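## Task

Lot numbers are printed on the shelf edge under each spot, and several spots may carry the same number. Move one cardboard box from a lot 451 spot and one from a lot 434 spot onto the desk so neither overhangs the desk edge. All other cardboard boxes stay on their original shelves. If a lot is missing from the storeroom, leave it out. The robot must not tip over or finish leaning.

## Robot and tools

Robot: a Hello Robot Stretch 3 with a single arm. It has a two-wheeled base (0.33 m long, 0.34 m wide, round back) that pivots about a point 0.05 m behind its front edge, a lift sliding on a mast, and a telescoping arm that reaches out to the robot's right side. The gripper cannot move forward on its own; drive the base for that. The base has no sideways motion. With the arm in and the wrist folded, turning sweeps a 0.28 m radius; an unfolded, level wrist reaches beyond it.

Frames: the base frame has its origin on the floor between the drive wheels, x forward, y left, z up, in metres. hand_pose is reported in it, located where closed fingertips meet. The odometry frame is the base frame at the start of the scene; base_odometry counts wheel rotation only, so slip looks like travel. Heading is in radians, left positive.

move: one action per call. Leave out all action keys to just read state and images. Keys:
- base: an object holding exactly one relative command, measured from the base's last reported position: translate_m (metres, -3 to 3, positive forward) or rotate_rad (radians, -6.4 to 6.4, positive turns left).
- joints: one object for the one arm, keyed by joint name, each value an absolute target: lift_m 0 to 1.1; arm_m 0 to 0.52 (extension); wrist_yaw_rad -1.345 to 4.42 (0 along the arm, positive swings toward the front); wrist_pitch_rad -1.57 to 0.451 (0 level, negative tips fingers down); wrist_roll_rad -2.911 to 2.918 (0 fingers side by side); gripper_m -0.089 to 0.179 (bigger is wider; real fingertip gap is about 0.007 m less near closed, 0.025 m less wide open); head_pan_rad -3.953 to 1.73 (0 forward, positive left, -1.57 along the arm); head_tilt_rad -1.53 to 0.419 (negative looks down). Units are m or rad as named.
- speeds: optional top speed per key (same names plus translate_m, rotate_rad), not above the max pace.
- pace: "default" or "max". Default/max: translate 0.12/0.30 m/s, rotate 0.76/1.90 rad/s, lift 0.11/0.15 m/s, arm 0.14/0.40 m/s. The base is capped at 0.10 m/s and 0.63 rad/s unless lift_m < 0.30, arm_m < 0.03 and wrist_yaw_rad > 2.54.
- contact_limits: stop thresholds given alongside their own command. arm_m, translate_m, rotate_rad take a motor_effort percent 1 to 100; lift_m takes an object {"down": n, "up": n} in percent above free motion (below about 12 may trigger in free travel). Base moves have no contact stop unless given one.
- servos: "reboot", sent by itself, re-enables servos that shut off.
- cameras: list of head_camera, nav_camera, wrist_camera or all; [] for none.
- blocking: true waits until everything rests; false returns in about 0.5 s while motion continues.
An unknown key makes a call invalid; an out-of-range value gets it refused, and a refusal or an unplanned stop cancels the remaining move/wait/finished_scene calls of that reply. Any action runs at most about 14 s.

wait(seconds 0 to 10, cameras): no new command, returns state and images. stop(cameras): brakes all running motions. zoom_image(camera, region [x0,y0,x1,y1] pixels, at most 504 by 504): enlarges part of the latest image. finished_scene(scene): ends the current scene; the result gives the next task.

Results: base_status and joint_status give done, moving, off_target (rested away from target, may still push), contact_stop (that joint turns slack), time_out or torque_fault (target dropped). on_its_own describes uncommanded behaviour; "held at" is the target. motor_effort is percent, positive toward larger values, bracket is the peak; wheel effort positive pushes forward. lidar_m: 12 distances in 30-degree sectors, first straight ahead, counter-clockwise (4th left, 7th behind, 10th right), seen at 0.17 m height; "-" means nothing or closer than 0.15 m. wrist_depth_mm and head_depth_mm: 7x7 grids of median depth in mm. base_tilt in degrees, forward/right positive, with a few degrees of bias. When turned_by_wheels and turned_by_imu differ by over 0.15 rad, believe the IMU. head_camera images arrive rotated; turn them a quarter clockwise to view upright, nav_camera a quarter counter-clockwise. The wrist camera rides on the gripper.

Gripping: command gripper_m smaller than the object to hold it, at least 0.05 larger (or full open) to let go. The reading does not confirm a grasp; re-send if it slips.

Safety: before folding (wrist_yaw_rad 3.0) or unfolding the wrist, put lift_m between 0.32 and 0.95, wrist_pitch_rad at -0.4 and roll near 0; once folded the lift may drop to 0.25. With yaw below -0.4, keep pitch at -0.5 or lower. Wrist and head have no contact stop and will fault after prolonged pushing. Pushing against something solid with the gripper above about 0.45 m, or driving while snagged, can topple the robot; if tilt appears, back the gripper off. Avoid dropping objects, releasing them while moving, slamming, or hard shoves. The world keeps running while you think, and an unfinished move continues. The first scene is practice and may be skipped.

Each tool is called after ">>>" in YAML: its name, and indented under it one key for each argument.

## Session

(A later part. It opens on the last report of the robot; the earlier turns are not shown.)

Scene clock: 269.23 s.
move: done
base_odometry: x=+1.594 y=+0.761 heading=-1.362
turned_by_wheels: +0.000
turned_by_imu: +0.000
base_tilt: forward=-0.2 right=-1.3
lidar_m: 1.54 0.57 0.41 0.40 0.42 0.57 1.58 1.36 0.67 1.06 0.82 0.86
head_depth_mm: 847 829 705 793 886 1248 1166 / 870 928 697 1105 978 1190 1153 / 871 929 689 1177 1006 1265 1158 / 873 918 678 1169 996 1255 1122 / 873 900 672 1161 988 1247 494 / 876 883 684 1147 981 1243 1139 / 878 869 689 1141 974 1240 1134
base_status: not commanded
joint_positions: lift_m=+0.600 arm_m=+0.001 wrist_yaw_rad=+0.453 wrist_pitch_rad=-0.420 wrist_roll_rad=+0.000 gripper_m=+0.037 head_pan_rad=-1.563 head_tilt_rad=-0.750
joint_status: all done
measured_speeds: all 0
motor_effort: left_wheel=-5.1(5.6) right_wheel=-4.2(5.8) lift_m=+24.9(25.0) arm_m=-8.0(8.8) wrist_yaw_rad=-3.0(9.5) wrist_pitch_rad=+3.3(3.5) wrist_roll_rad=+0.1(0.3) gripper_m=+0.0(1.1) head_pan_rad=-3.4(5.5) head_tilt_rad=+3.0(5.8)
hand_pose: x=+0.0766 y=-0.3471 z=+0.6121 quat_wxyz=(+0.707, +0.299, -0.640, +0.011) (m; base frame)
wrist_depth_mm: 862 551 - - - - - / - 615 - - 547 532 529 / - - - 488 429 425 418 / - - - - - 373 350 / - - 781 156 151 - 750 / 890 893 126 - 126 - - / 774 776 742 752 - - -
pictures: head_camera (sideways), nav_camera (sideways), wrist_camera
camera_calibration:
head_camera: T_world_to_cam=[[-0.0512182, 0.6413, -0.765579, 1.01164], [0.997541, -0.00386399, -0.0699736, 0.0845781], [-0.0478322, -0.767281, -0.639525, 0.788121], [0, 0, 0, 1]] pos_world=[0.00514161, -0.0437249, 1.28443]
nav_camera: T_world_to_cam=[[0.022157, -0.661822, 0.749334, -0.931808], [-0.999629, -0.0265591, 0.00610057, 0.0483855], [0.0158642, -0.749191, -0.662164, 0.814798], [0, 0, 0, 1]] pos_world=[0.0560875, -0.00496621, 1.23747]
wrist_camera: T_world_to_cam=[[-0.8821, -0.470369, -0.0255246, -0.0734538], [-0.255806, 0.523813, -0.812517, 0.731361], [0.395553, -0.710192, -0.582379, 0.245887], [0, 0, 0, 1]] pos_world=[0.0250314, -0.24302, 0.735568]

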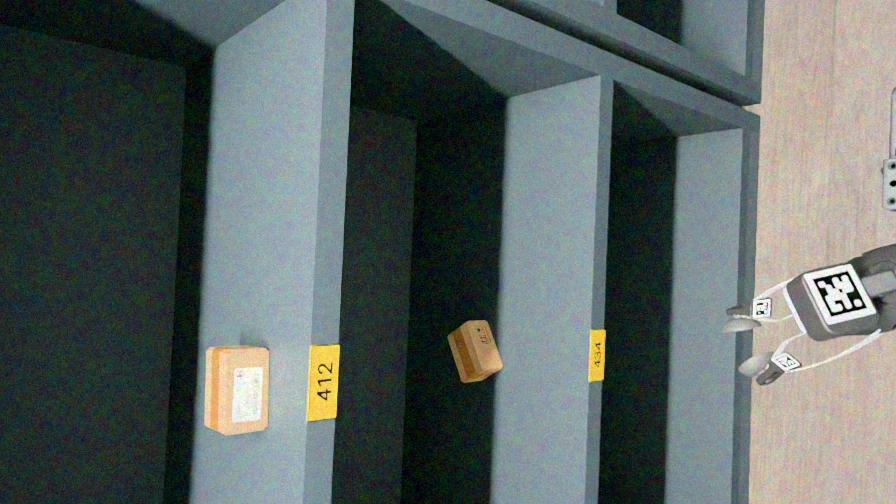

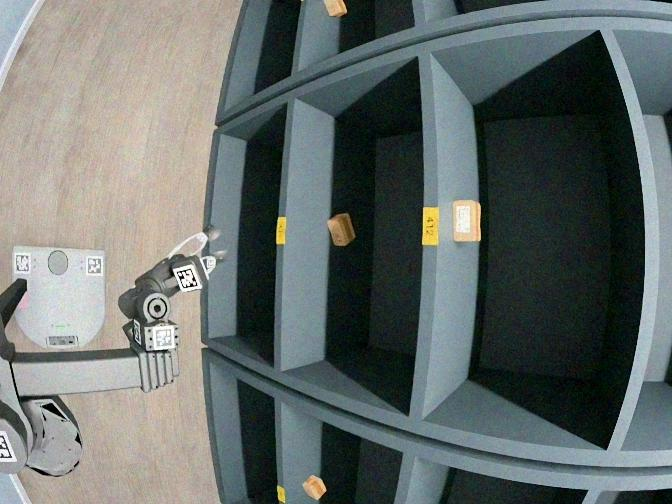

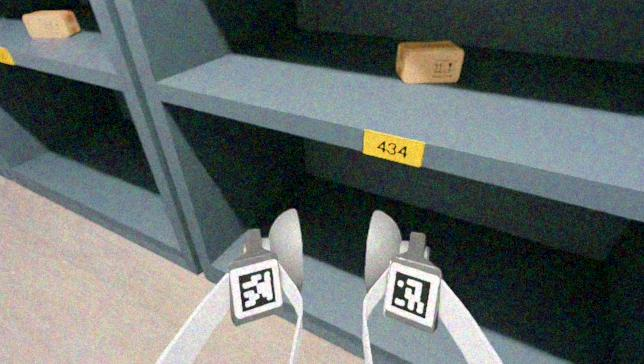

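>>> zoom_image:
  camera: "head_camera"
  region: [420, 300, 620, 400]

>>> zoom_image:
  camera: "wrist_camera"
  region: [350, 20, 500, 170]

Scaled by 2.520 from the camera's 896x504 image, which has a finer 1280x720 frame.

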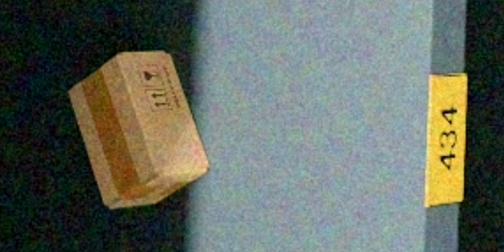

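Scaled by 3.360.

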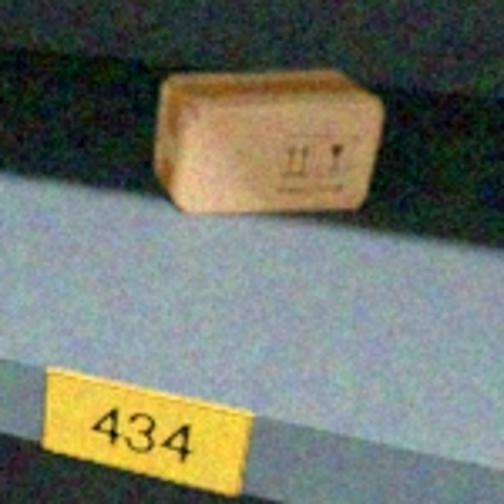

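>>> move:
  base: {"translate_m":0.045}
  joints: {"gripper_m":0.179,"wrist_pitch_rad":-0.2,"lift_m":0.53}
  cameras: []

>>> move:
  joints: {"arm_m":0.36,"lift_m":0.5}
  contact_limits: {"arm_m":35}

Scene clock: 331.07 s.
move: done
base_odometry: x=+1.604 y=+0.717 heading=-1.362
turned_by_wheels: +0.000
turned_by_imu: +0.000
base_tilt: forward=-0.4 right=-1.1
lidar_m: 1.54 0.57 0.42 0.40 0.42 0.57 1.59 1.40 0.69 1.06 0.79 1.51
head_depth_mm: 860 883 704 897 935 1202 1168 / 871 933 695 1147 1006 1225 1160 / 874 929 686 1177 1002 1262 1156 / 872 917 678 1166 994 1251 1155 / 872 894 669 1158 989 1255 1096 / 872 883 686 1151 983 1233 1118 / 875 867 688 1135 979 1234 1110
base_status: done
joint_positions: lift_m=+0.530 arm_m=+0.001 wrist_yaw_rad=+0.453 wrist_pitch_rad=-0.222 wrist_roll_rad=+0.000 gripper_m=+0.179 head_pan_rad=-1.570 head_tilt_rad=-0.750
joint_status: all done
measured_speeds: all 0
motor_effort: left_wheel=+5.2(8.8) right_wheel=+4.5(10.2) lift_m=+24.4(25.1) arm_m=-7.3(8.0) wrist_yaw_rad=-2.8(5.0) wrist_pitch_rad=+3.6(5.8) wrist_roll_rad=+0.0(0.3) gripper_m=+0.3(84.7) head_pan_rad=-3.1(3.5) head_tilt_rad=+2.0(2.9)
hand_pose: x=+0.0856 y=-0.3656 z=+0.5888 quat_wxyz=(+0.703, +0.234, -0.667, +0.081) (m; base frame)
wrist_depth_mm: - 521 - - - - - / - 567 - - - - - / - 622 510 504 492 497 489 / - - - 471 398 369 363 / - 694 - - - 345 319 / 123 139 818 - - - - / 786 810 770 - - - 105
pictures: none
No camera images: "cameras" was empty.

Scene clock: 334.93 s.
move: done
base_odometry: x=+1.604 y=+0.717 heading=-1.362
turned_by_wheels: +0.000
turned_by_imu: +0.000
base_tilt: forward=-0.2 right=-1.3
lidar_m: 1.54 0.57 0.41 0.40 0.42 0.57 1.58 1.40 0.69 1.06 0.79 1.50
head_depth_mm: 859 883 702 895 932 1207 1164 / 872 933 694 1145 1012 1232 1137 / 869 929 686 1177 753 643 546 / 872 910 678 1171 794 1254 1151 / 874 894 671 1155 987 1248 1140 / 873 883 684 1147 982 1241 1140 / 874 867 687 1141 972 1230 1133
base_status: not commanded
joint_positions: lift_m=+0.500 arm_m=+0.360 wrist_yaw_rad=+0.453 wrist_pitch_rad=-0.221 wrist_roll_rad=+0.000 gripper_m=+0.179 head_pan_rad=-1.570 head_tilt_rad=-0.750
joint_status: all done
measured_speeds: all 0
motor_effort: left_wheel=+5.0(5.8) right_wheel=+4.3(5.0) lift_m=+27.8(28.8) arm_m=+12.4(15.5) wrist_yaw_rad=-3.3(4.8) wrist_pitch_rad=+3.5(3.7) wrist_roll_rad=-0.1(0.3) gripper_m=+0.9(1.1) head_pan_rad=-2.8(3.7) head_tilt_rad=+2.6(2.9)
contact_limits: arm_m 35 (drawing in: default 31, maximum 55; extending or still: default 40, maximum 69)
hand_pose: x=+0.0856 y=-0.7251 z=+0.5590 quat_wxyz=(+0.703, +0.234, -0.667, +0.082) (m; base frame)
wrist_depth_mm: 394 473 - - - - - / 409 482 - - - - - / 404 446 442 400 255 393 358 / 298 297 295 239 236 289 288 / 236 222 222 221 219 219 219 / 119 141 178 176 176 175 175 / 118 144 152 147 147 142 107
pictures: head_camera (sideways), nav_camera (sideways), wrist_camera
camera_calibration:
head_camera: T_world_to_cam=[[-0.0467882, 0.641659, -0.765562, 1.01159], [0.997486, -0.0108148, -0.070027, 0.0846441], [-0.0532128, -0.766914, -0.63954, 0.788166], [0, 0, 0, 1]] pos_world=[0.00483981, -0.0437279, 1.28443]
nav_camera: T_world_to_cam=[[0.0175232, -0.661958, 0.749336, -0.931803], [-0.999789, -0.0196171, 0.00605037, 0.0483542], [0.0106947, -0.749284, -0.662163, 0.814799], [0, 0, 0, 1]] pos_world=[0.0559581, -0.00535075, 1.23747]
wrist_camera: T_world_to_cam=[[-0.880272, -0.474138, -0.0177215, -0.251862], [-0.180313, 0.368845, -0.911834, 0.825185], [0.438872, -0.799466, -0.410177, -0.221805], [0, 0, 0, 1]] pos_world=[0.0244284, -0.601108, 0.656989]

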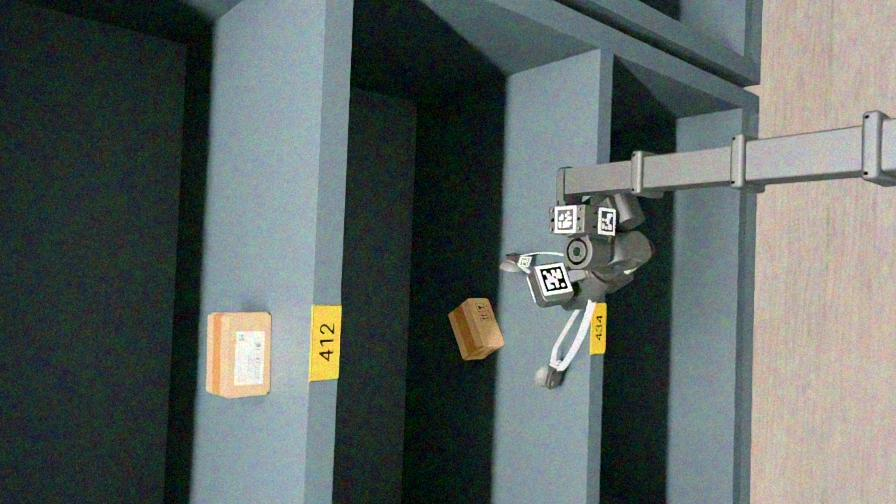

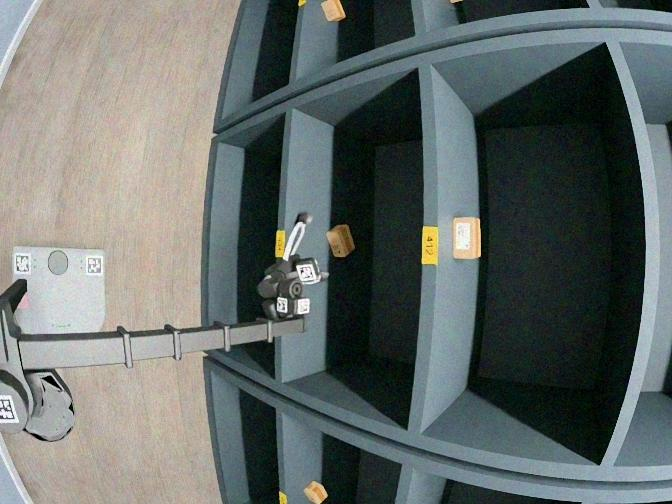

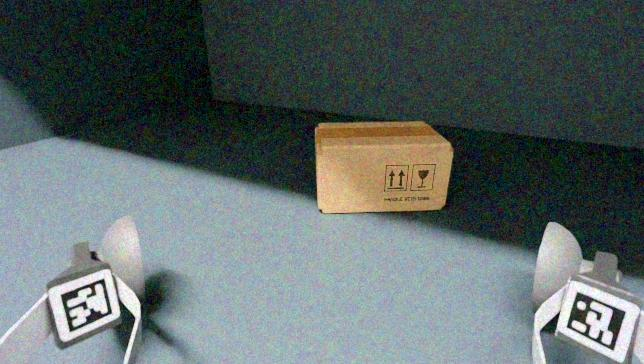

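>>> move:
  joints: {"arm_m":0.475,"lift_m":0.492}
  contact_limits: {"arm_m":35}
  cameras: ["wrist_camera","head_camera"]

Scene clock: 350.73 s.
move: done
base_odometry: x=+1.604 y=+0.717 heading=-1.362
turned_by_wheels: +0.000
turned_by_imu: +0.000
base_tilt: forward=-0.2 right=-1.1
lidar_m: 1.54 0.57 0.42 0.40 0.41 0.57 1.58 1.40 0.69 1.06 0.79 1.51
head_depth_mm: 855 885 705 895 937 1210 1165 / 868 932 694 1146 1009 1229 1138 / 874 929 687 1182 796 636 553 / 873 914 678 1172 912 1254 1151 / 872 896 671 1156 982 1250 1145 / 874 885 685 1152 982 1241 1138 / 874 866 687 1139 974 1239 1126
base_status: not commanded
joint_positions: lift_m=+0.492 arm_m=+0.475 wrist_yaw_rad=+0.453 wrist_pitch_rad=-0.216 wrist_roll_rad=+0.000 gripper_m=+0.179 head_pan_rad=-1.570 head_tilt_rad=-0.750
joint_status: all done
measured_speeds: all 0
motor_effort: left_wheel=+4.9(5.6) right_wheel=+4.1(5.0) lift_m=+29.7(31.2) arm_m=+14.0(15.7) wrist_yaw_rad=-3.6(4.5) wrist_pitch_rad=+2.5(3.5) wrist_roll_rad=-0.1(0.3) gripper_m=+0.6(1.1) head_pan_rad=-2.3(3.1) head_tilt_rad=+2.0(2.7)
contact_limits: arm_m 35 (drawing in: default 31, maximum 55; extending or still: default 40, maximum 69)
hand_pose: x=+0.0858 y=-0.8405 z=+0.5524 quat_wxyz=(+0.703, +0.232, -0.668, +0.083) (m; base frame)
wrist_depth_mm: 391 460 - - - - - / 410 473 - - - - - / 392 421 384 378 346 - - / 284 283 157 157 277 275 257 / 211 145 131 133 198 207 216 / - 141 141 143 159 165 165 / 131 135 139 139 139 138 107
pictures: head_camera (sideways), wrist_camera
camera_calibration:
head_camera: T_world_to_cam=[[-0.0467882, 0.641659, -0.765562, 1.01159], [0.997486, -0.0108148, -0.070027, 0.0846441], [-0.0532128, -0.766914, -0.63954, 0.788166], [0, 0, 0, 1]] pos_world=[0.00483981, -0.0437279, 1.28443]
wrist_camera: T_world_to_cam=[[-0.880213, -0.474258, -0.0174701, -0.30681], [-0.178116, 0.364253, -0.914109, 0.858928], [0.439886, -0.801498, -0.405093, -0.321434], [0, 0, 0, 1]] pos_world=[0.0243258, -0.716003, 0.649583]

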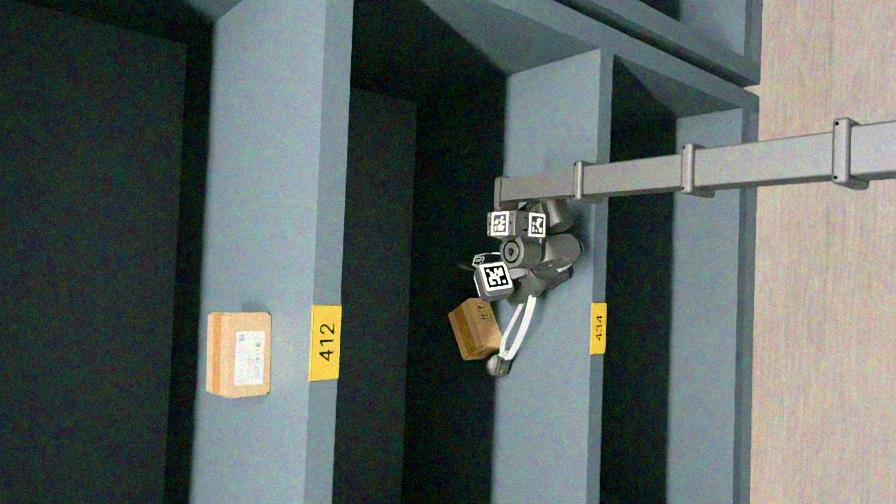

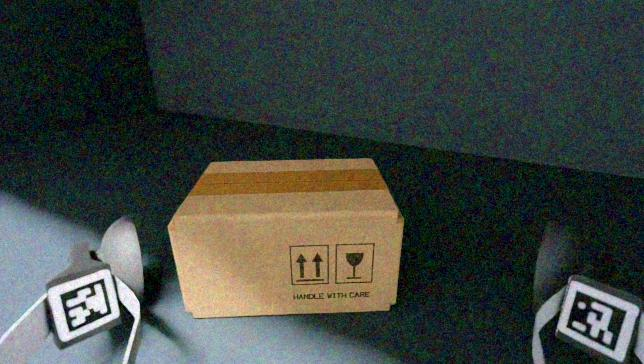

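>>> move:
  base: {"translate_m":0.035}
  joints: {"arm_m":0.49}
  contact_limits: {"arm_m":35}
  cameras: ["wrist_camera"]

>>> move:
  joints: {"gripper_m":0.04}
  cameras: ["wrist_camera"]

Scene clock: 365.60 s.
move: done
base_odometry: x=+1.611 y=+0.683 heading=-1.362
turned_by_wheels: +0.000
turned_by_imu: +0.000
base_tilt: forward=-0.2 right=-1.2
lidar_m: 1.54 0.57 0.41 0.40 0.42 0.57 1.58 1.44 0.71 1.06 0.77 1.50
head_depth_mm: 871 923 701 991 943 1116 1166 / 869 931 695 1190 1008 1255 1135 / 870 926 688 1182 796 635 553 / 874 912 677 1167 916 1254 1148 / 872 897 671 1152 981 1243 1145 / 870 880 694 1149 979 1234 1133 / 875 868 687 1135 978 1233 1133
base_status: done
joint_positions: lift_m=+0.492 arm_m=+0.490 wrist_yaw_rad=+0.450 wrist_pitch_rad=-0.215 wrist_roll_rad=+0.000 gripper_m=+0.179 head_pan_rad=-1.570 head_tilt_rad=-0.750
joint_status: all done
measured_speeds: all 0
motor_effort: left_wheel=+7.9(10.0) right_wheel=+4.4(10.4) lift_m=+29.9(30.5) arm_m=+12.0(14.7) wrist_yaw_rad=-0.8(4.2) wrist_pitch_rad=+2.1(2.5) wrist_roll_rad=+0.1(0.3) gripper_m=+0.3(0.9) head_pan_rad=-2.1(2.7) head_tilt_rad=+2.1(2.9)
contact_limits: arm_m 35 (drawing in: default 31, maximum 55; extending or still: default 40, maximum 69)
hand_pose: x=+0.0852 y=-0.8558 z=+0.5526 quat_wxyz=(+0.703, +0.231, -0.668, +0.083) (m; base frame)
wrist_depth_mm: 370 430 - - - - - / 377 447 - - - - - / 379 425 386 351 - - - / 285 282 299 278 277 275 257 / 222 200 124 117 117 207 216 / - 144 103 105 107 133 165 / 131 135 113 114 115 134 105
pictures: wrist_camera
camera_calibration:
wrist_camera: T_world_to_cam=[[-0.881604, -0.471664, -0.0175263, -0.312264], [-0.176576, 0.364026, -0.914498, 0.864516], [0.437716, -0.80313, -0.404211, -0.335079], [0, 0, 0, 1]] pos_world=[0.0240285, -0.731102, 0.649682]

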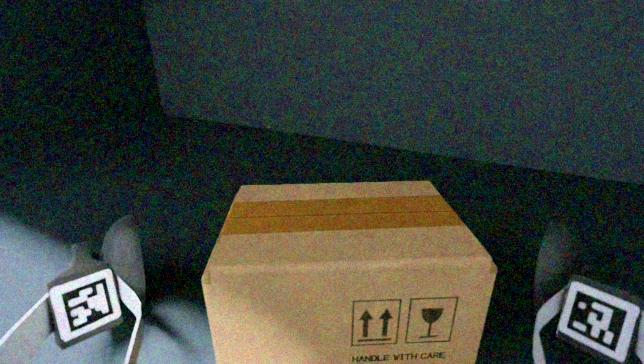

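Scene clock: 367.53 s.
move: done
base_odometry: x=+1.611 y=+0.683 heading=-1.362
turned_by_wheels: +0.000
turned_by_imu: +0.000
base_tilt: forward=-0.4 right=-1.2
lidar_m: 1.55 0.57 0.41 0.40 0.42 0.57 1.58 1.44 0.71 1.06 0.77 1.50
head_depth_mm: 871 924 703 988 940 1112 1168 / 870 931 697 1188 1009 1254 1137 / 871 927 687 1181 794 635 552 / 871 909 679 1170 913 1254 1148 / 871 894 671 1154 984 1256 1138 / 871 881 696 1148 979 1241 1138 / 871 869 687 1132 971 1237 1133
base_status: not commanded
joint_positions: lift_m=+0.492 arm_m=+0.490 wrist_yaw_rad=+0.450 wrist_pitch_rad=-0.206 wrist_roll_rad=+0.000 gripper_m=+0.041 head_pan_rad=-1.570 head_tilt_rad=-0.750
joint_status: all done
measured_speeds: all 0
motor_effort: left_wheel=+7.7(8.3) right_wheel=+3.9(5.1) lift_m=+28.4(30.1) arm_m=+7.7(12.2) wrist_yaw_rad=-1.3(1.7) wrist_pitch_rad=+0.5(2.2) wrist_roll_rad=+0.3(0.3) gripper_m=-23.5(98.6) head_pan_rad=-1.9(2.5) head_tilt_rad=+2.3(2.6)
contact_limits: arm_m 35 (drawing in: default 31, maximum 55; extending or still: default 40, maximum 69)
hand_pose: x=+0.0855 y=-0.8565 z=+0.5548 quat_wxyz=(+0.702, +0.228, -0.669, +0.086) (m; base frame)
wrist_depth_mm: 367 432 - - - - - / 380 445 - - - - - / 378 438 401 365 - - - / 291 291 290 163 266 285 266 / 217 215 134 120 122 211 213 / 180 172 127 117 128 157 169 / 147 134 119 127 137 132 141
pictures: wrist_camera
camera_calibration:
wrist_camera: T_world_to_cam=[[-0.881512, -0.471851, -0.0171516, -0.312536], [-0.172989, 0.356551, -0.918121, 0.862061], [0.439332, -0.806367, -0.395928, -0.342342], [0, 0, 0, 1]] pos_world=[0.0240242, -0.730893, 0.650573]

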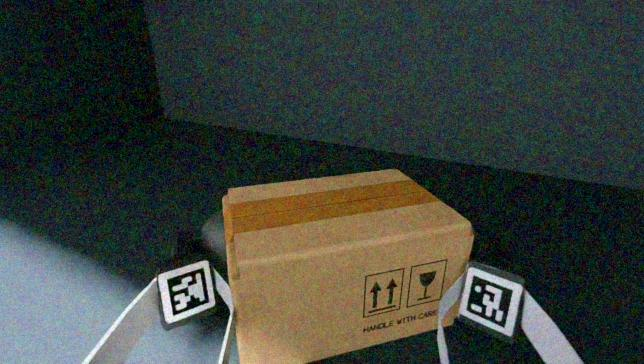

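>>> move:
  joints: {"gripper_m":0.015}
  cameras: []

>>> move:
  joints: {"lift_m":0.55}
  speeds: {"lift_m":0.05}
  cameras: ["wrist_camera"]

>>> move:
  joints: {"arm_m":0.005}
  cameras: ["wrist_camera","head_camera"]

Scene clock: 374.97 s.
move: done
base_odometry: x=+1.611 y=+0.683 heading=-1.362
turned_by_wheels: +0.000
turned_by_imu: +0.000
base_tilt: forward=-0.2 right=-1.2
lidar_m: 1.54 0.57 0.41 0.40 0.42 0.57 1.58 1.43 0.71 1.06 0.77 1.51
head_depth_mm: 869 924 703 986 941 1122 1171 / 876 927 697 1195 1007 1254 1138 / 873 926 687 1175 796 636 553 / 872 913 679 1167 915 1252 1149 / 869 895 672 1158 984 1251 1143 / 873 882 697 1154 980 1240 1137 / 869 865 686 1137 973 1231 1134
base_status: not commanded
joint_positions: lift_m=+0.492 arm_m=+0.490 wrist_yaw_rad=+0.450 wrist_pitch_rad=-0.205 wrist_roll_rad=+0.000 gripper_m=+0.016 head_pan_rad=-1.570 head_tilt_rad=-0.750
joint_status: all done
measured_speeds: all 0
motor_effort: left_wheel=+7.8(8.0) right_wheel=+4.0(4.3) lift_m=+26.3(27.9) arm_m=+1.1(2.9) wrist_yaw_rad=-0.4(1.8) wrist_pitch_rad=+0.6(0.6) wrist_roll_rad=-0.1(0.2) gripper_m=-32.3(100.0) head_pan_rad=-1.8(2.4) head_tilt_rad=+1.5(2.3)
contact_limits: arm_m 35 (drawing in: default 31, maximum 55; extending or still: default 40, maximum 69)
hand_pose: x=+0.0855 y=-0.8565 z=+0.5549 quat_wxyz=(+0.702, +0.228, -0.669, +0.086) (m; base frame)
wrist_depth_mm: 370 434 - - - - - / 379 444 - - - - - / 376 439 400 365 - - - / 294 291 290 162 267 285 265 / 217 217 134 121 127 213 211 / 180 165 127 117 129 163 169 / 148 133 119 127 137 132 141
pictures: none
No camera images: "cameras" was empty.

Scene clock: 376.67 s.
move: done
base_odometry: x=+1.611 y=+0.683 heading=-1.362
turned_by_wheels: +0.000
turned_by_imu: +0.000
base_tilt: forward=-0.2 right=-1.1
lidar_m: 1.55 0.57 0.41 0.40 0.42 0.57 1.59 1.44 0.71 1.06 0.77 1.51
head_depth_mm: 872 923 703 985 943 1118 1164 / 870 936 694 1188 1009 1234 1097 / 874 927 686 1180 718 578 1092 / 872 910 678 897 961 1254 1149 / 872 895 671 1050 986 1251 1139 / 875 881 696 1144 980 1242 1140 / 874 863 687 1139 973 1231 1136
base_status: not commanded
joint_positions: lift_m=+0.550 arm_m=+0.490 wrist_yaw_rad=+0.450 wrist_pitch_rad=-0.223 wrist_roll_rad=+0.000 gripper_m=+0.019 head_pan_rad=-1.570 head_tilt_rad=-0.750
joint_status: all done
measured_speeds: all 0
motor_effort: left_wheel=+7.6(8.1) right_wheel=+3.6(4.6) lift_m=+32.0(34.8) arm_m=-2.4(2.4) wrist_yaw_rad=-0.8(2.0) wrist_pitch_rad=+3.7(3.9) wrist_roll_rad=-0.1(0.4) gripper_m=-14.1(32.5) head_pan_rad=-2.0(2.4) head_tilt_rad=+1.4(2.6)
contact_limits: arm_m 35 (drawing in: default 31, maximum 55; extending or still: default 40, maximum 69)
hand_pose: x=+0.0849 y=-0.8553 z=+0.6086 quat_wxyz=(+0.703, +0.234, -0.667, +0.080) (m; base frame)
wrist_depth_mm: 369 432 - - - - - / 377 446 - - - - - / 388 469 - - - - - / 387 415 441 152 163 - - / 311 309 132 121 127 302 290 / 251 249 130 118 129 236 245 / 215 194 119 127 192 128 205
pictures: wrist_camera
camera_calibration:
wrist_camera: T_world_to_cam=[[-0.881666, -0.471536, -0.0178527, -0.310897], [-0.179829, 0.370737, -0.911162, 0.919426], [0.436264, -0.80013, -0.411662, -0.304632], [0, 0, 0, 1]] pos_world=[0.0241323, -0.73121, 0.70679]

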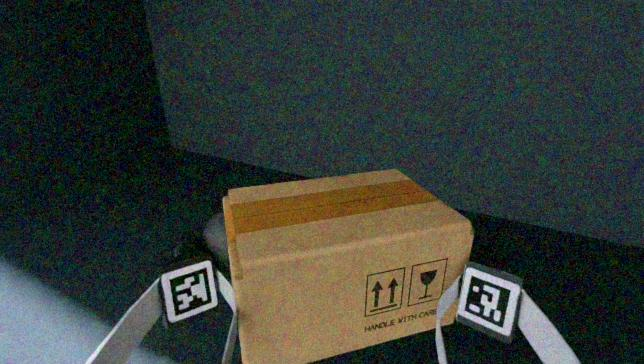

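Scene clock: 381.40 s.
move: done
base_odometry: x=+1.611 y=+0.683 heading=-1.362
turned_by_wheels: +0.000
turned_by_imu: +0.000
base_tilt: forward=-0.2 right=-1.3
lidar_m: 1.54 0.57 0.41 0.40 0.42 0.57 1.58 1.43 0.71 1.06 0.77 1.50
head_depth_mm: 870 925 705 988 942 1112 1161 / 871 934 695 1188 1010 1255 1159 / 870 927 687 1179 1000 1259 1154 / 873 915 678 1168 993 1251 1127 / 872 895 672 1161 986 698 561 / 872 884 699 1152 979 1238 1122 / 872 868 686 1138 974 1230 1136
base_status: not commanded
joint_positions: lift_m=+0.550 arm_m=+0.005 wrist_yaw_rad=+0.450 wrist_pitch_rad=-0.223 wrist_roll_rad=+0.000 gripper_m=+0.019 head_pan_rad=-1.570 head_tilt_rad=-0.750
joint_status: all done
measured_speeds: all 0
motor_effort: left_wheel=+7.8(8.2) right_wheel=+4.4(4.4) lift_m=+25.2(32.1) arm_m=-12.4(14.7) wrist_yaw_rad=-0.2(2.1) wrist_pitch_rad=+3.9(4.0) wrist_roll_rad=+0.0(0.4) gripper_m=-13.6(14.6) head_pan_rad=-1.3(2.3) head_tilt_rad=+1.8(2.5)
hand_pose: x=+0.0849 y=-0.3702 z=+0.6084 quat_wxyz=(+0.703, +0.234, -0.667, +0.080) (m; base frame)
wrist_depth_mm: - 508 - - - - - / - 542 - - - - - / - 584 - - - - - / - - 510 163 408 408 404 / - - 131 121 127 348 328 / - 122 131 117 129 124 - / 884 803 119 127 135 118 -
pictures: head_camera (sideways), wrist_camera
camera_calibration:
head_camera: T_world_to_cam=[[-0.0467882, 0.641659, -0.765562, 1.01159], [0.997486, -0.0108148, -0.070027, 0.0846441], [-0.0532128, -0.766914, -0.63954, 0.788166], [0, 0, 0, 1]] pos_world=[0.00483981, -0.0437279, 1.28443]
wrist_camera: T_world_to_cam=[[-0.881643, -0.471579, -0.0178481, -0.0822181], [-0.180145, 0.371266, -0.910884, 0.73947], [0.43618, -0.799859, -0.412277, 0.0838925], [0, 0, 0, 1]] pos_world=[0.0241326, -0.24621, 0.706691]

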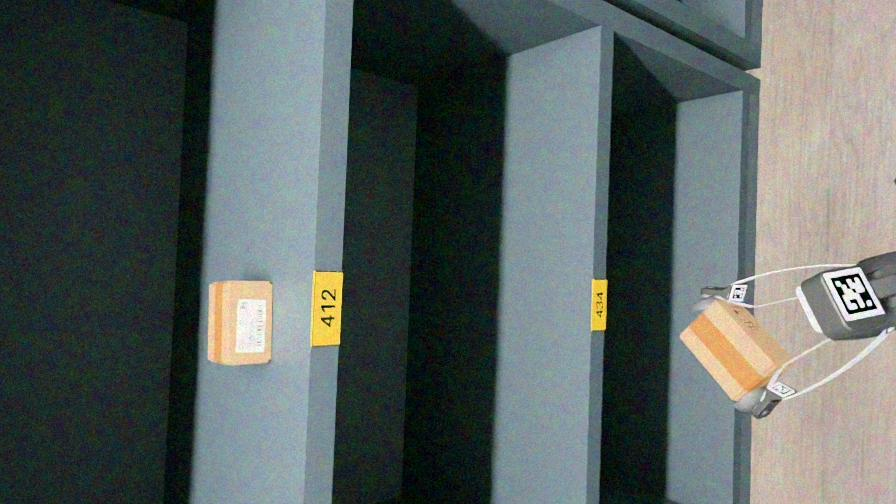

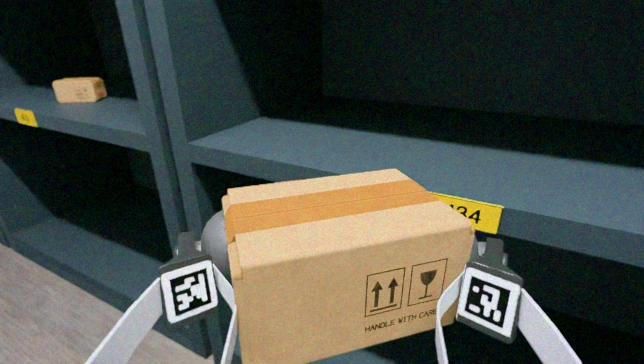

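>>> move:
  joints: {"wrist_yaw_rad":1.9,"head_pan_rad":-3.14,"head_tilt_rad":-0.3}
  speeds: {"wrist_yaw_rad":1.0}
  cameras: ["wrist_camera"]

>>> move:
  base: {"translate_m":-0.95}
  pace: "max"
  cameras: []

>>> move:
  base: {"translate_m":-0.95}
  pace: "max"

Scene clock: 412.50 s.
move: done
base_odometry: x=+1.611 y=+0.683 heading=-1.362
turned_by_wheels: +0.000
turned_by_imu: +0.000
base_tilt: forward=-0.4 right=-1.2
lidar_m: 1.54 0.57 0.42 0.40 0.42 0.57 1.58 1.43 0.71 1.06 0.77 1.50
head_depth_mm: 1112 1095 1067 1053 1038 1026 1013 / 1634 1589 1544 1508 1489 1452 1412 / 2087 2151 2238 2344 2464 1957 1543 / 2055 2144 2229 2375 2513 2002 1549 / 2032 2147 2254 2354 2463 1999 1546 / 2040 2126 2210 2337 2473 1994 1528 / 2055 2133 2233 2329 2434 1978 1521
base_status: not commanded
joint_positions: lift_m=+0.550 arm_m=+0.005 wrist_yaw_rad=+1.897 wrist_pitch_rad=-0.223 wrist_roll_rad=+0.000 gripper_m=+0.019 head_pan_rad=-3.148 head_tilt_rad=-0.296
joint_status: all done
measured_speeds: translate_m=+0.000 rotate_rad=+0.000 lift_m=+0.000 arm_m=+0.000 wrist_yaw_rad=+0.000 wrist_pitch_rad=+0.000 wrist_roll_rad=+0.000 head_pan_rad=+0.024 head_tilt_rad=+0.000
motor_effort: left_wheel=+7.3(8.0) right_wheel=+3.3(4.2) lift_m=+24.5(24.5) arm_m=+0.0(5.0) wrist_yaw_rad=+2.6(5.5) wrist_pitch_rad=+3.9(4.0) wrist_roll_rad=-0.1(0.4) gripper_m=-14.1(14.6) head_pan_rad=+3.7(5.6) head_tilt_rad=-2.7(5.6)
hand_pose: x=+0.2103 y=-0.0717 z=+0.6084 quat_wxyz=(+0.474, +0.617, -0.345, +0.525) (m; base frame)
wrist_depth_mm: 460 530 - - - - - / 468 - - - - - - / 484 - - - - - - / 494 - - 163 - - - / 499 - 132 121 127 - - / 501 - 127 118 129 961 973 / 491 124 118 127 794 788 827
pictures: wrist_camera
camera_calibration:
wrist_camera: T_world_to_cam=[[0.358943, -0.933188, -0.0178986, -0.124932], [-0.39071, -0.132813, -0.910882, 0.659392], [0.847647, 0.333948, -0.412278, 0.262685], [0, 0, 0, 1]] pos_world=[0.0798103, -0.116732, 0.706691]

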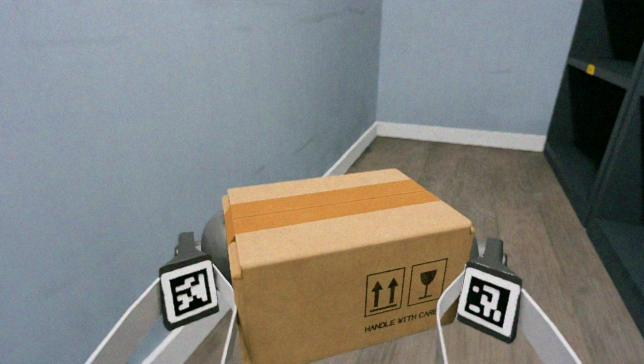

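Scene clock: 422.97 s.
move: done
base_odometry: x=+1.414 y=+1.612 heading=-1.362
turned_by_wheels: +0.000
turned_by_imu: -0.001
base_tilt: forward=-0.2 right=-1.1
lidar_m: 1.56 0.57 0.42 0.40 0.42 0.57 1.41 1.47 0.71 1.06 0.77 1.50
head_depth_mm: 1147 1113 1097 1082 1063 1043 1033 / 1229 1283 1349 1407 1476 1491 1421 / 1219 1281 1340 1419 1492 1583 1557 / 1223 1280 1351 1413 1486 1581 1543 / 1224 1274 1345 1415 1488 1560 1524 / 1224 1278 1340 1410 1485 1576 1518 / 1218 1275 1341 1405 1479 1566 1513
base_status: done
joint_positions: lift_m=+0.550 arm_m=+0.005 wrist_yaw_rad=+1.897 wrist_pitch_rad=-0.223 wrist_roll_rad=+0.000 gripper_m=+0.019 head_pan_rad=-3.140 head_tilt_rad=-0.300
joint_status: not commanded
measured_speeds: all 0
motor_effort: left_wheel=-3.7(11.4) right_wheel=-6.8(14.6) lift_m=+31.6(31.8) arm_m=+13.2(14.3) wrist_yaw_rad=+2.0(3.9) wrist_pitch_rad=+3.9(4.0) wrist_roll_rad=+0.1(0.4) gripper_m=-14.2(14.7) head_pan_rad=+3.3(4.1) head_tilt_rad=-2.5(4.3)
hand_pose: x=+0.2103 y=-0.0717 z=+0.6084 quat_wxyz=(+0.474, +0.617, -0.345, +0.525) (m; base frame)
wrist_depth_mm: 465 536 - - - - - / 478 - - - - - - / 485 - - - - - - / 490 - - 163 - - - / 496 - 132 121 127 - - / 500 - 127 118 129 970 - / 494 124 118 127 791 787 843
pictures: none
No camera images: "cameras" was empty.

Scene clock: 433.43 s.
move: done
base_odometry: x=+1.217 y=+2.542 heading=-1.362
turned_by_wheels: +0.000
turned_by_imu: -0.001
base_tilt: forward=-0.3 right=-1.2
lidar_m: 1.56 0.57 0.42 0.40 0.42 0.49 0.47 0.49 0.67 1.84 0.82 1.50
head_depth_mm: 392 410 430 453 477 504 535 / 391 409 429 453 477 505 535 / 390 409 429 451 477 502 533 / 389 407 428 451 475 502 532 / 389 407 428 449 474 501 532 / 388 406 426 448 473 500 530 / 388 407 426 448 472 498 528
base_status: done
joint_positions: lift_m=+0.550 arm_m=+0.005 wrist_yaw_rad=+1.897 wrist_pitch_rad=-0.223 wrist_roll_rad=+0.000 gripper_m=+0.019 head_pan_rad=-3.140 head_tilt_rad=-0.300
joint_status: not commanded
measured_speeds: all 0
motor_effort: left_wheel=-2.7(11.2) right_wheel=-7.7(14.3) lift_m=+25.3(31.8) arm_m=+12.7(13.8) wrist_yaw_rad=+2.9(3.7) wrist_pitch_rad=+3.9(4.1) wrist_roll_rad=+0.0(0.4) gripper_m=-14.2(14.7) head_pan_rad=+3.4(4.2) head_tilt_rad=-1.2(3.5)
hand_pose: x=+0.2103 y=-0.0717 z=+0.6084 quat_wxyz=(+0.474, +0.617, -0.345, +0.525) (m; base frame)
wrist_depth_mm: 468 536 - - - - - / 477 - - - - - - / 485 - - - - - - / 495 - - 163 - - - / 498 - 132 121 128 - - / 504 - 127 117 129 982 970 / 497 124 118 126 791 785 832
pictures: head_camera (sideways), nav_camera (sideways), wrist_camera
camera_calibration:
head_camera: T_world_to_cam=[[0.245014, 0.0466713, -0.968396, 1.27439], [-0.0391479, -0.99755, -0.0579811, 0.0753681], [-0.968729, 0.0521169, -0.242586, 0.277245], [0, 0, 0, 1]] pos_world=[-0.040718, 0.0012567, 1.30574]
nav_camera: T_world_to_cam=[[-0.27045, -0.0174887, 0.962575, -1.20813], [-0.0159908, 0.999779, 0.0136718, 0.0324839], [-0.962601, -0.0116948, -0.27067, 0.311351], [0, 0, 0, 1]] pos_world=[-0.0265124, -0.0499642, 1.24675]
wrist_camera: T_world_to_cam=[[0.358943, -0.933188, -0.0178986, -0.124932], [-0.39071, -0.132813, -0.910882, 0.659392], [0.847647, 0.333948, -0.412278, 0.262685], [0, 0, 0, 1]] pos_world=[0.0798103, -0.116732, 0.706691]

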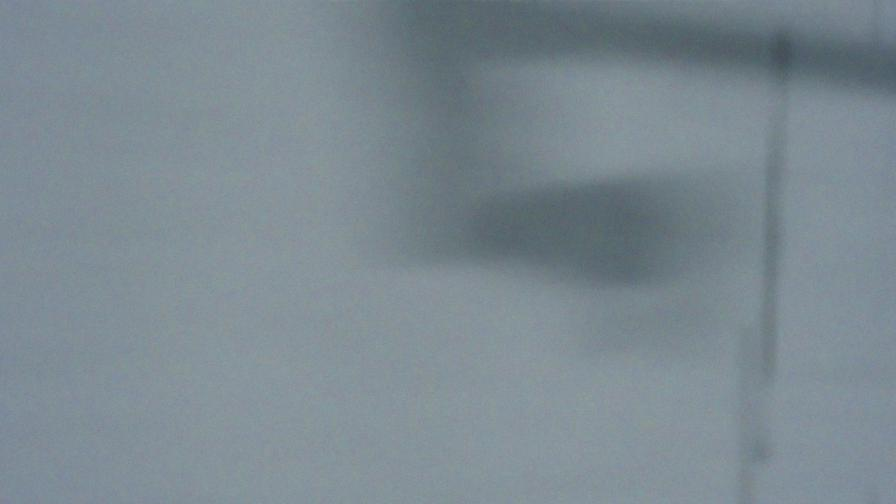

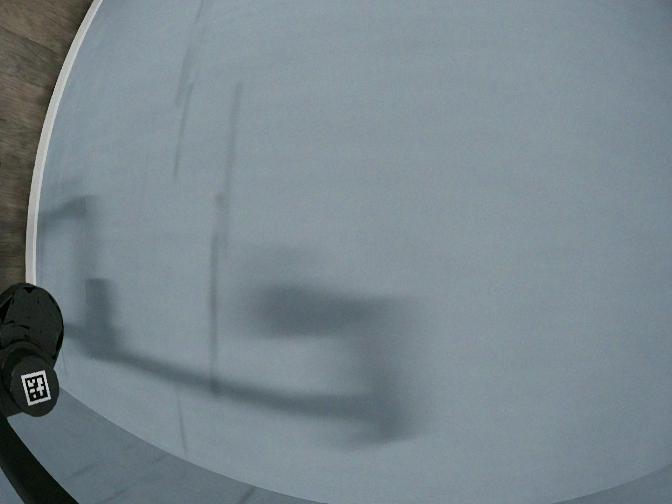

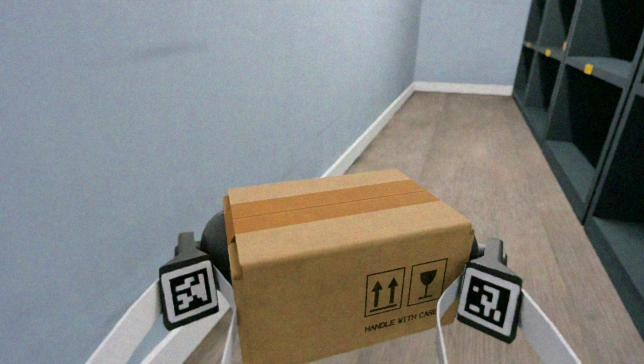

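>>> move:
  base: {"rotate_rad":-1.571}
  joints: {"head_pan_rad":0.0,"head_tilt_rad":-0.35}

Scene clock: 442.83 s.
move: done
base_odometry: x=+1.217 y=+2.542 heading=-2.933
turned_by_wheels: -1.571
turned_by_imu: -1.546
base_tilt: forward=-0.4 right=-1.2
lidar_m: 1.93 0.82 1.52 1.50 0.57 0.42 0.40 0.42 0.49 0.47 0.49 0.68
head_depth_mm: 1408 1369 1348 1313 1282 1267 1251 / 2131 2074 2006 1936 1872 1742 1485 / 2870 2973 3144 3296 2608 1890 1471 / 2877 2998 3197 3359 2610 1870 1463 / 2853 3001 3177 3338 2588 1860 1465 / 2866 3012 3213 3324 2538 1848 1461 / 2818 3000 3144 3312 2552 1851 1452
base_status: done
joint_positions: lift_m=+0.550 arm_m=+0.005 wrist_yaw_rad=+1.897 wrist_pitch_rad=-0.223 wrist_roll_rad=+0.000 gripper_m=+0.019 head_pan_rad=+0.003 head_tilt_rad=-0.350
joint_status: all done
measured_speeds: all 0
motor_effort: left_wheel=+8.6(12.1) right_wheel=-9.8(13.5) lift_m=+27.1(27.7) arm_m=+4.2(13.3) wrist_yaw_rad=+1.5(4.1) wrist_pitch_rad=+3.9(4.0) wrist_roll_rad=-0.1(0.3) gripper_m=-13.9(14.7) head_pan_rad=-3.2(5.1) head_tilt_rad=-3.0(8.1)
hand_pose: x=+0.2103 y=-0.0717 z=+0.6084 quat_wxyz=(+0.474, +0.617, -0.345, +0.525) (m; base frame)
wrist_depth_mm: - - - - - - - / - - - - - - - / - - - - - - - / - - - 163 - - - / - - 132 121 127 - - / - 124 127 118 129 975 937 / 890 797 119 127 799 798 742
pictures: head_camera (sideways), nav_camera (sideways), wrist_camera
camera_calibration:
head_camera: T_world_to_cam=[[-0.292858, -0.0471132, -0.954994, 1.26017], [0.0349305, 0.997591, -0.0599264, 0.0774043], [0.955518, -0.0509084, -0.290507, 0.327899], [0, 0, 0, 1]] pos_world=[0.0530328, -0.0011546, 1.30335]
nav_camera: T_world_to_cam=[[0.317948, 0.0179606, 0.947938, -1.19262], [0.0179354, -0.999756, 0.0129267, 0.0332209], [0.947938, 0.0128916, -0.318193, 0.361617], [0, 0, 0, 1]] pos_world=[0.0358061, 0.0499712, 1.24517]
wrist_camera: T_world_to_cam=[[0.359182, -0.933096, -0.0178702, -0.124867], [-0.390674, -0.132939, -0.910879, 0.659385], [0.847563, 0.334153, -0.412286, 0.262687], [0, 0, 0, 1]] pos_world=[0.0798103, -0.116632, 0.706691]

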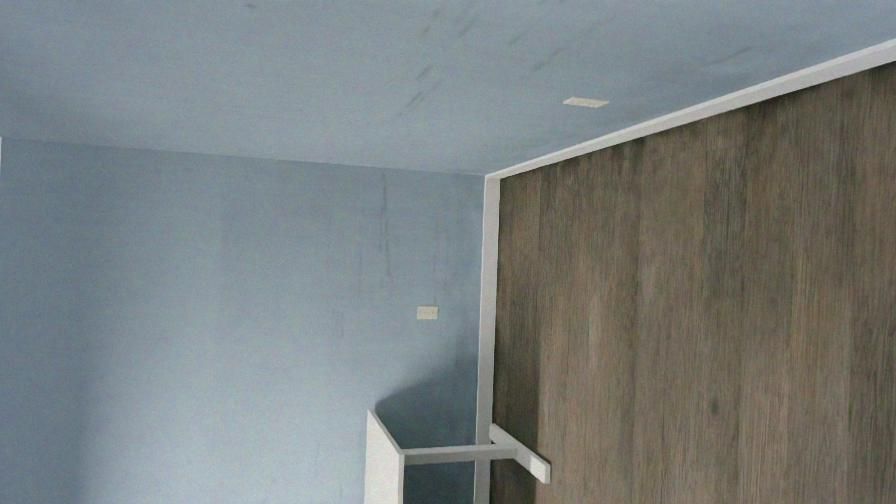

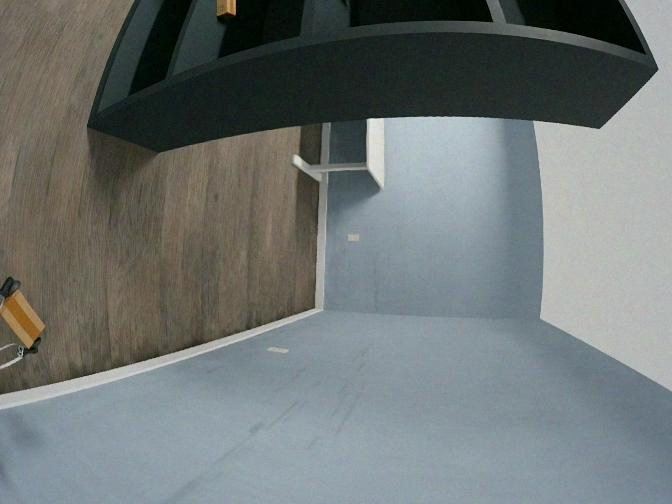

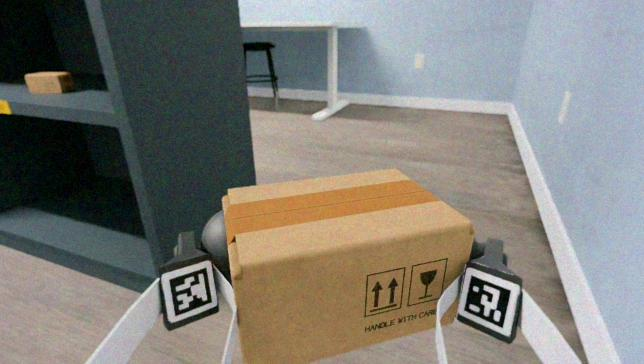

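>>> move:
  base: {"translate_m":1.2}
  pace: "max"
  cameras: []

>>> move:
  base: {"translate_m":0.64}
  pace: "max"
  cameras: []

>>> move:
  base: {"rotate_rad":1.571}
  joints: {"head_pan_rad":-1.2,"head_tilt_rad":-0.4}

Scene clock: 473.43 s.
move: done
base_odometry: x=+0.044 y=+2.293 heading=-2.933
turned_by_wheels: +0.000
turned_by_imu: +0.001
base_tilt: forward=-0.3 right=-1.2
lidar_m: 2.01 1.93 2.75 0.55 0.55 0.76 1.59 0.68 0.51 0.49 0.51 0.71
head_depth_mm: 1461 1417 1394 1358 1327 1303 1290 / 1811 1912 2010 2002 1931 1759 1483 / 1833 1919 2051 2174 2299 1889 1470 / 1830 1931 2062 2180 2309 1881 1475 / 1836 1935 2046 2187 2296 1855 1456 / 1843 1936 2034 2183 2310 1863 1447 / 1839 1943 2046 2181 2286 1848 1451
base_status: done
joint_positions: lift_m=+0.550 arm_m=+0.005 wrist_yaw_rad=+1.897 wrist_pitch_rad=-0.223 wrist_roll_rad=+0.000 gripper_m=+0.019 head_pan_rad=+0.000 head_tilt_rad=-0.350
joint_status: not commanded
measured_speeds: all 0
motor_effort: left_wheel=+3.8(13.4) right_wheel=+4.3(10.5) lift_m=+30.7(32.3) arm_m=-11.0(13.4) wrist_yaw_rad=+2.7(3.7) wrist_pitch_rad=+3.9(4.0) wrist_roll_rad=-0.1(0.4) gripper_m=-14.6(14.8) head_pan_rad=-2.5(3.8) head_tilt_rad=-1.7(4.1)
hand_pose: x=+0.2103 y=-0.0717 z=+0.6084 quat_wxyz=(+0.474, +0.617, -0.345, +0.525) (m; base frame)
wrist_depth_mm: - - - - - - - / - - - - - - - / - - - - - - - / - - - 163 - - - / - - 132 121 127 - - / - 124 127 117 129 991 936 / 891 794 119 126 792 798 787
pictures: none
No camera images: "cameras" was empty.

Scene clock: 480.80 s.
move: done
base_odometry: x=-0.583 y=+2.160 heading=-2.933
turned_by_wheels: +0.000
turned_by_imu: +0.000
base_tilt: forward=-0.4 right=-1.3
lidar_m: 1.52 1.40 1.76 2.81 1.06 0.92 1.86 0.70 0.52 0.50 0.52 0.72
head_depth_mm: 1287 1344 1398 1386 1356 1339 1318 / 1287 1357 1437 1531 1637 1702 1501 / 1286 1363 1424 1525 1627 1722 1465 / 1287 1357 1438 1530 1622 1735 1468 / 1282 1358 1436 1534 1635 1734 1468 / 1289 1354 1442 1527 1640 1729 1458 / 1298 1357 1446 1529 1630 1703 1443
base_status: done
joint_positions: lift_m=+0.550 arm_m=+0.005 wrist_yaw_rad=+1.897 wrist_pitch_rad=-0.223 wrist_roll_rad=+0.000 gripper_m=+0.019 head_pan_rad=+0.000 head_tilt_rad=-0.350
joint_status: not commanded
measured_speeds: all 0
motor_effort: left_wheel=+4.1(12.6) right_wheel=+4.0(10.3) lift_m=+30.1(31.4) arm_m=-10.1(11.5) wrist_yaw_rad=+2.0(3.6) wrist_pitch_rad=+3.8(4.0) wrist_roll_rad=+0.0(0.4) gripper_m=-14.1(14.6) head_pan_rad=-2.7(3.5) head_tilt_rad=-1.0(2.5)
hand_pose: x=+0.2103 y=-0.0717 z=+0.6084 quat_wxyz=(+0.474, +0.617, -0.345, +0.525) (m; base frame)
wrist_depth_mm: - - - - - - - / - - - - - - - / - - - - - - - / - - - 163 - - - / - - 132 121 127 - - / - 124 127 117 129 979 928 / 892 805 119 127 799 792 793
pictures: none
No camera images: "cameras" was empty.

Scene clock: 484.40 s.
move: done
base_odometry: x=-0.583 y=+2.160 heading=-1.362
turned_by_wheels: +1.571
turned_by_imu: +1.546
base_tilt: forward=-0.3 right=-1.1
lidar_m: 2.94 1.08 0.93 1.93 0.71 0.52 0.50 0.52 0.71 1.52 1.40 1.75
head_depth_mm: 1236 1304 1382 1460 1559 1644 1424 / 1285 1350 1427 1527 1630 1706 1423 / 1323 1396 1493 1579 1709 1758 1418 / 1372 1450 1553 1666 1782 1769 1405 / 1423 1517 1629 1740 1883 1759 1401 / 1488 1583 1699 1765 1991 1746 1388 / 1555 1649 1775 1641 1529 1596 1388
base_status: done
joint_positions: lift_m=+0.550 arm_m=+0.005 wrist_yaw_rad=+1.897 wrist_pitch_rad=-0.223 wrist_roll_rad=+0.000 gripper_m=+0.019 head_pan_rad=-1.201 head_tilt_rad=-0.400
joint_status: all done
measured_speeds: all 0
motor_effort: left_wheel=-8.6(12.9) right_wheel=+8.9(12.1) lift_m=+30.5(30.7) arm_m=-12.3(13.2) wrist_yaw_rad=+2.1(3.1) wrist_pitch_rad=+3.9(4.0) wrist_roll_rad=-0.1(0.4) gripper_m=-14.2(14.7) head_pan_rad=+3.6(6.0) head_tilt_rad=-3.3(6.1)
hand_pose: x=+0.2103 y=-0.0717 z=+0.6084 quat_wxyz=(+0.474, +0.617, -0.345, +0.525) (m; base frame)
wrist_depth_mm: - - - - - - - / - - - - - - - / 783 - - - - - - / 822 - - 163 - - - / 894 - 132 121 127 - - / - 124 127 118 129 968 - / 897 792 119 127 787 789 845
pictures: head_camera (sideways), nav_camera (sideways), wrist_camera
camera_calibration:
head_camera: T_world_to_cam=[[-0.166305, 0.300641, -0.939126, 1.23862], [0.942553, 0.328285, -0.0618189, 0.0743059], [0.289716, -0.895457, -0.337965, 0.393654], [0, 0, 0, 1]] pos_world=[0.0219045, -0.0442737, 1.30086]
nav_camera: T_world_to_cam=[[0.14792, -0.334208, 0.930819, -1.16926], [-0.92649, -0.376123, 0.0121859, 0.0399684], [0.34603, -0.864197, -0.365277, 0.426552], [0, 0, 0, 1]] pos_world=[0.0623868, -0.00711702, 1.24369]
wrist_camera: T_world_to_cam=[[0.359182, -0.933096, -0.0178702, -0.124867], [-0.390674, -0.132939, -0.910879, 0.659385], [0.847563, 0.334153, -0.412286, 0.262687], [0, 0, 0, 1]] pos_world=[0.0798103, -0.116632, 0.706691]

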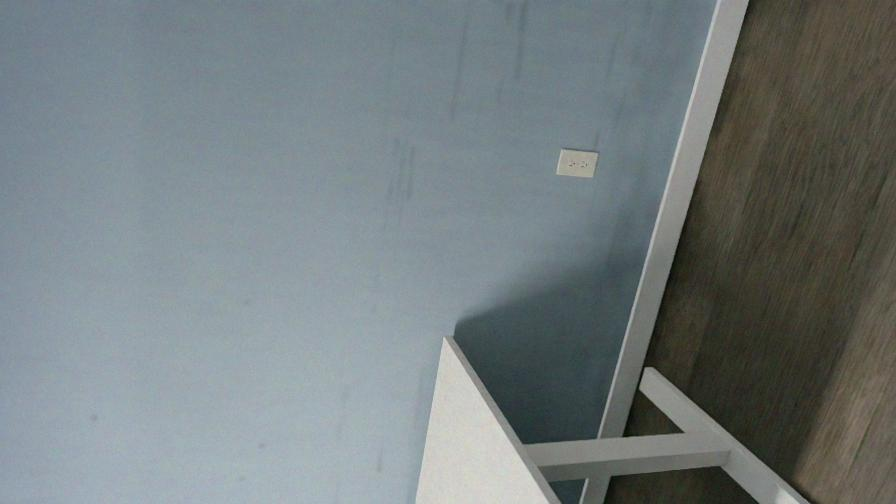

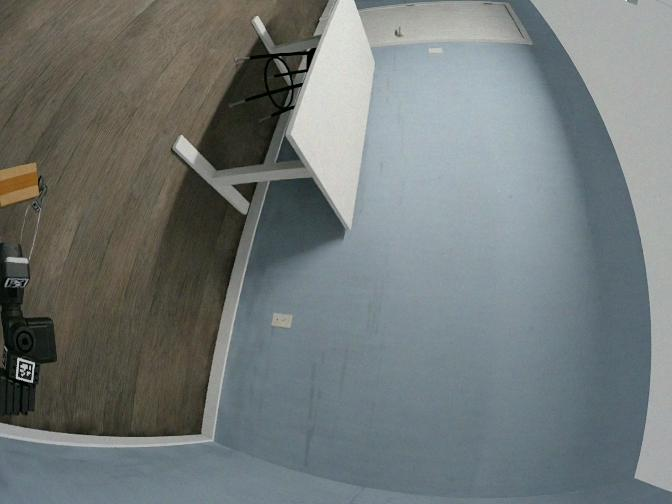

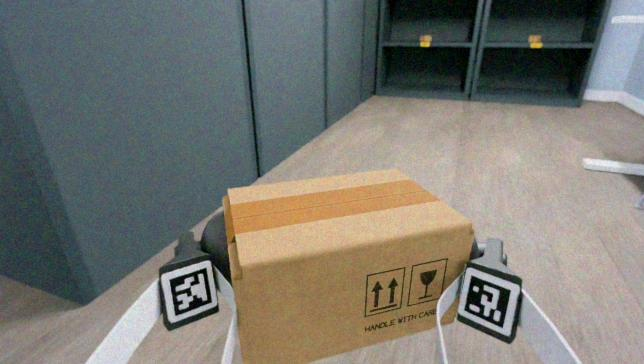

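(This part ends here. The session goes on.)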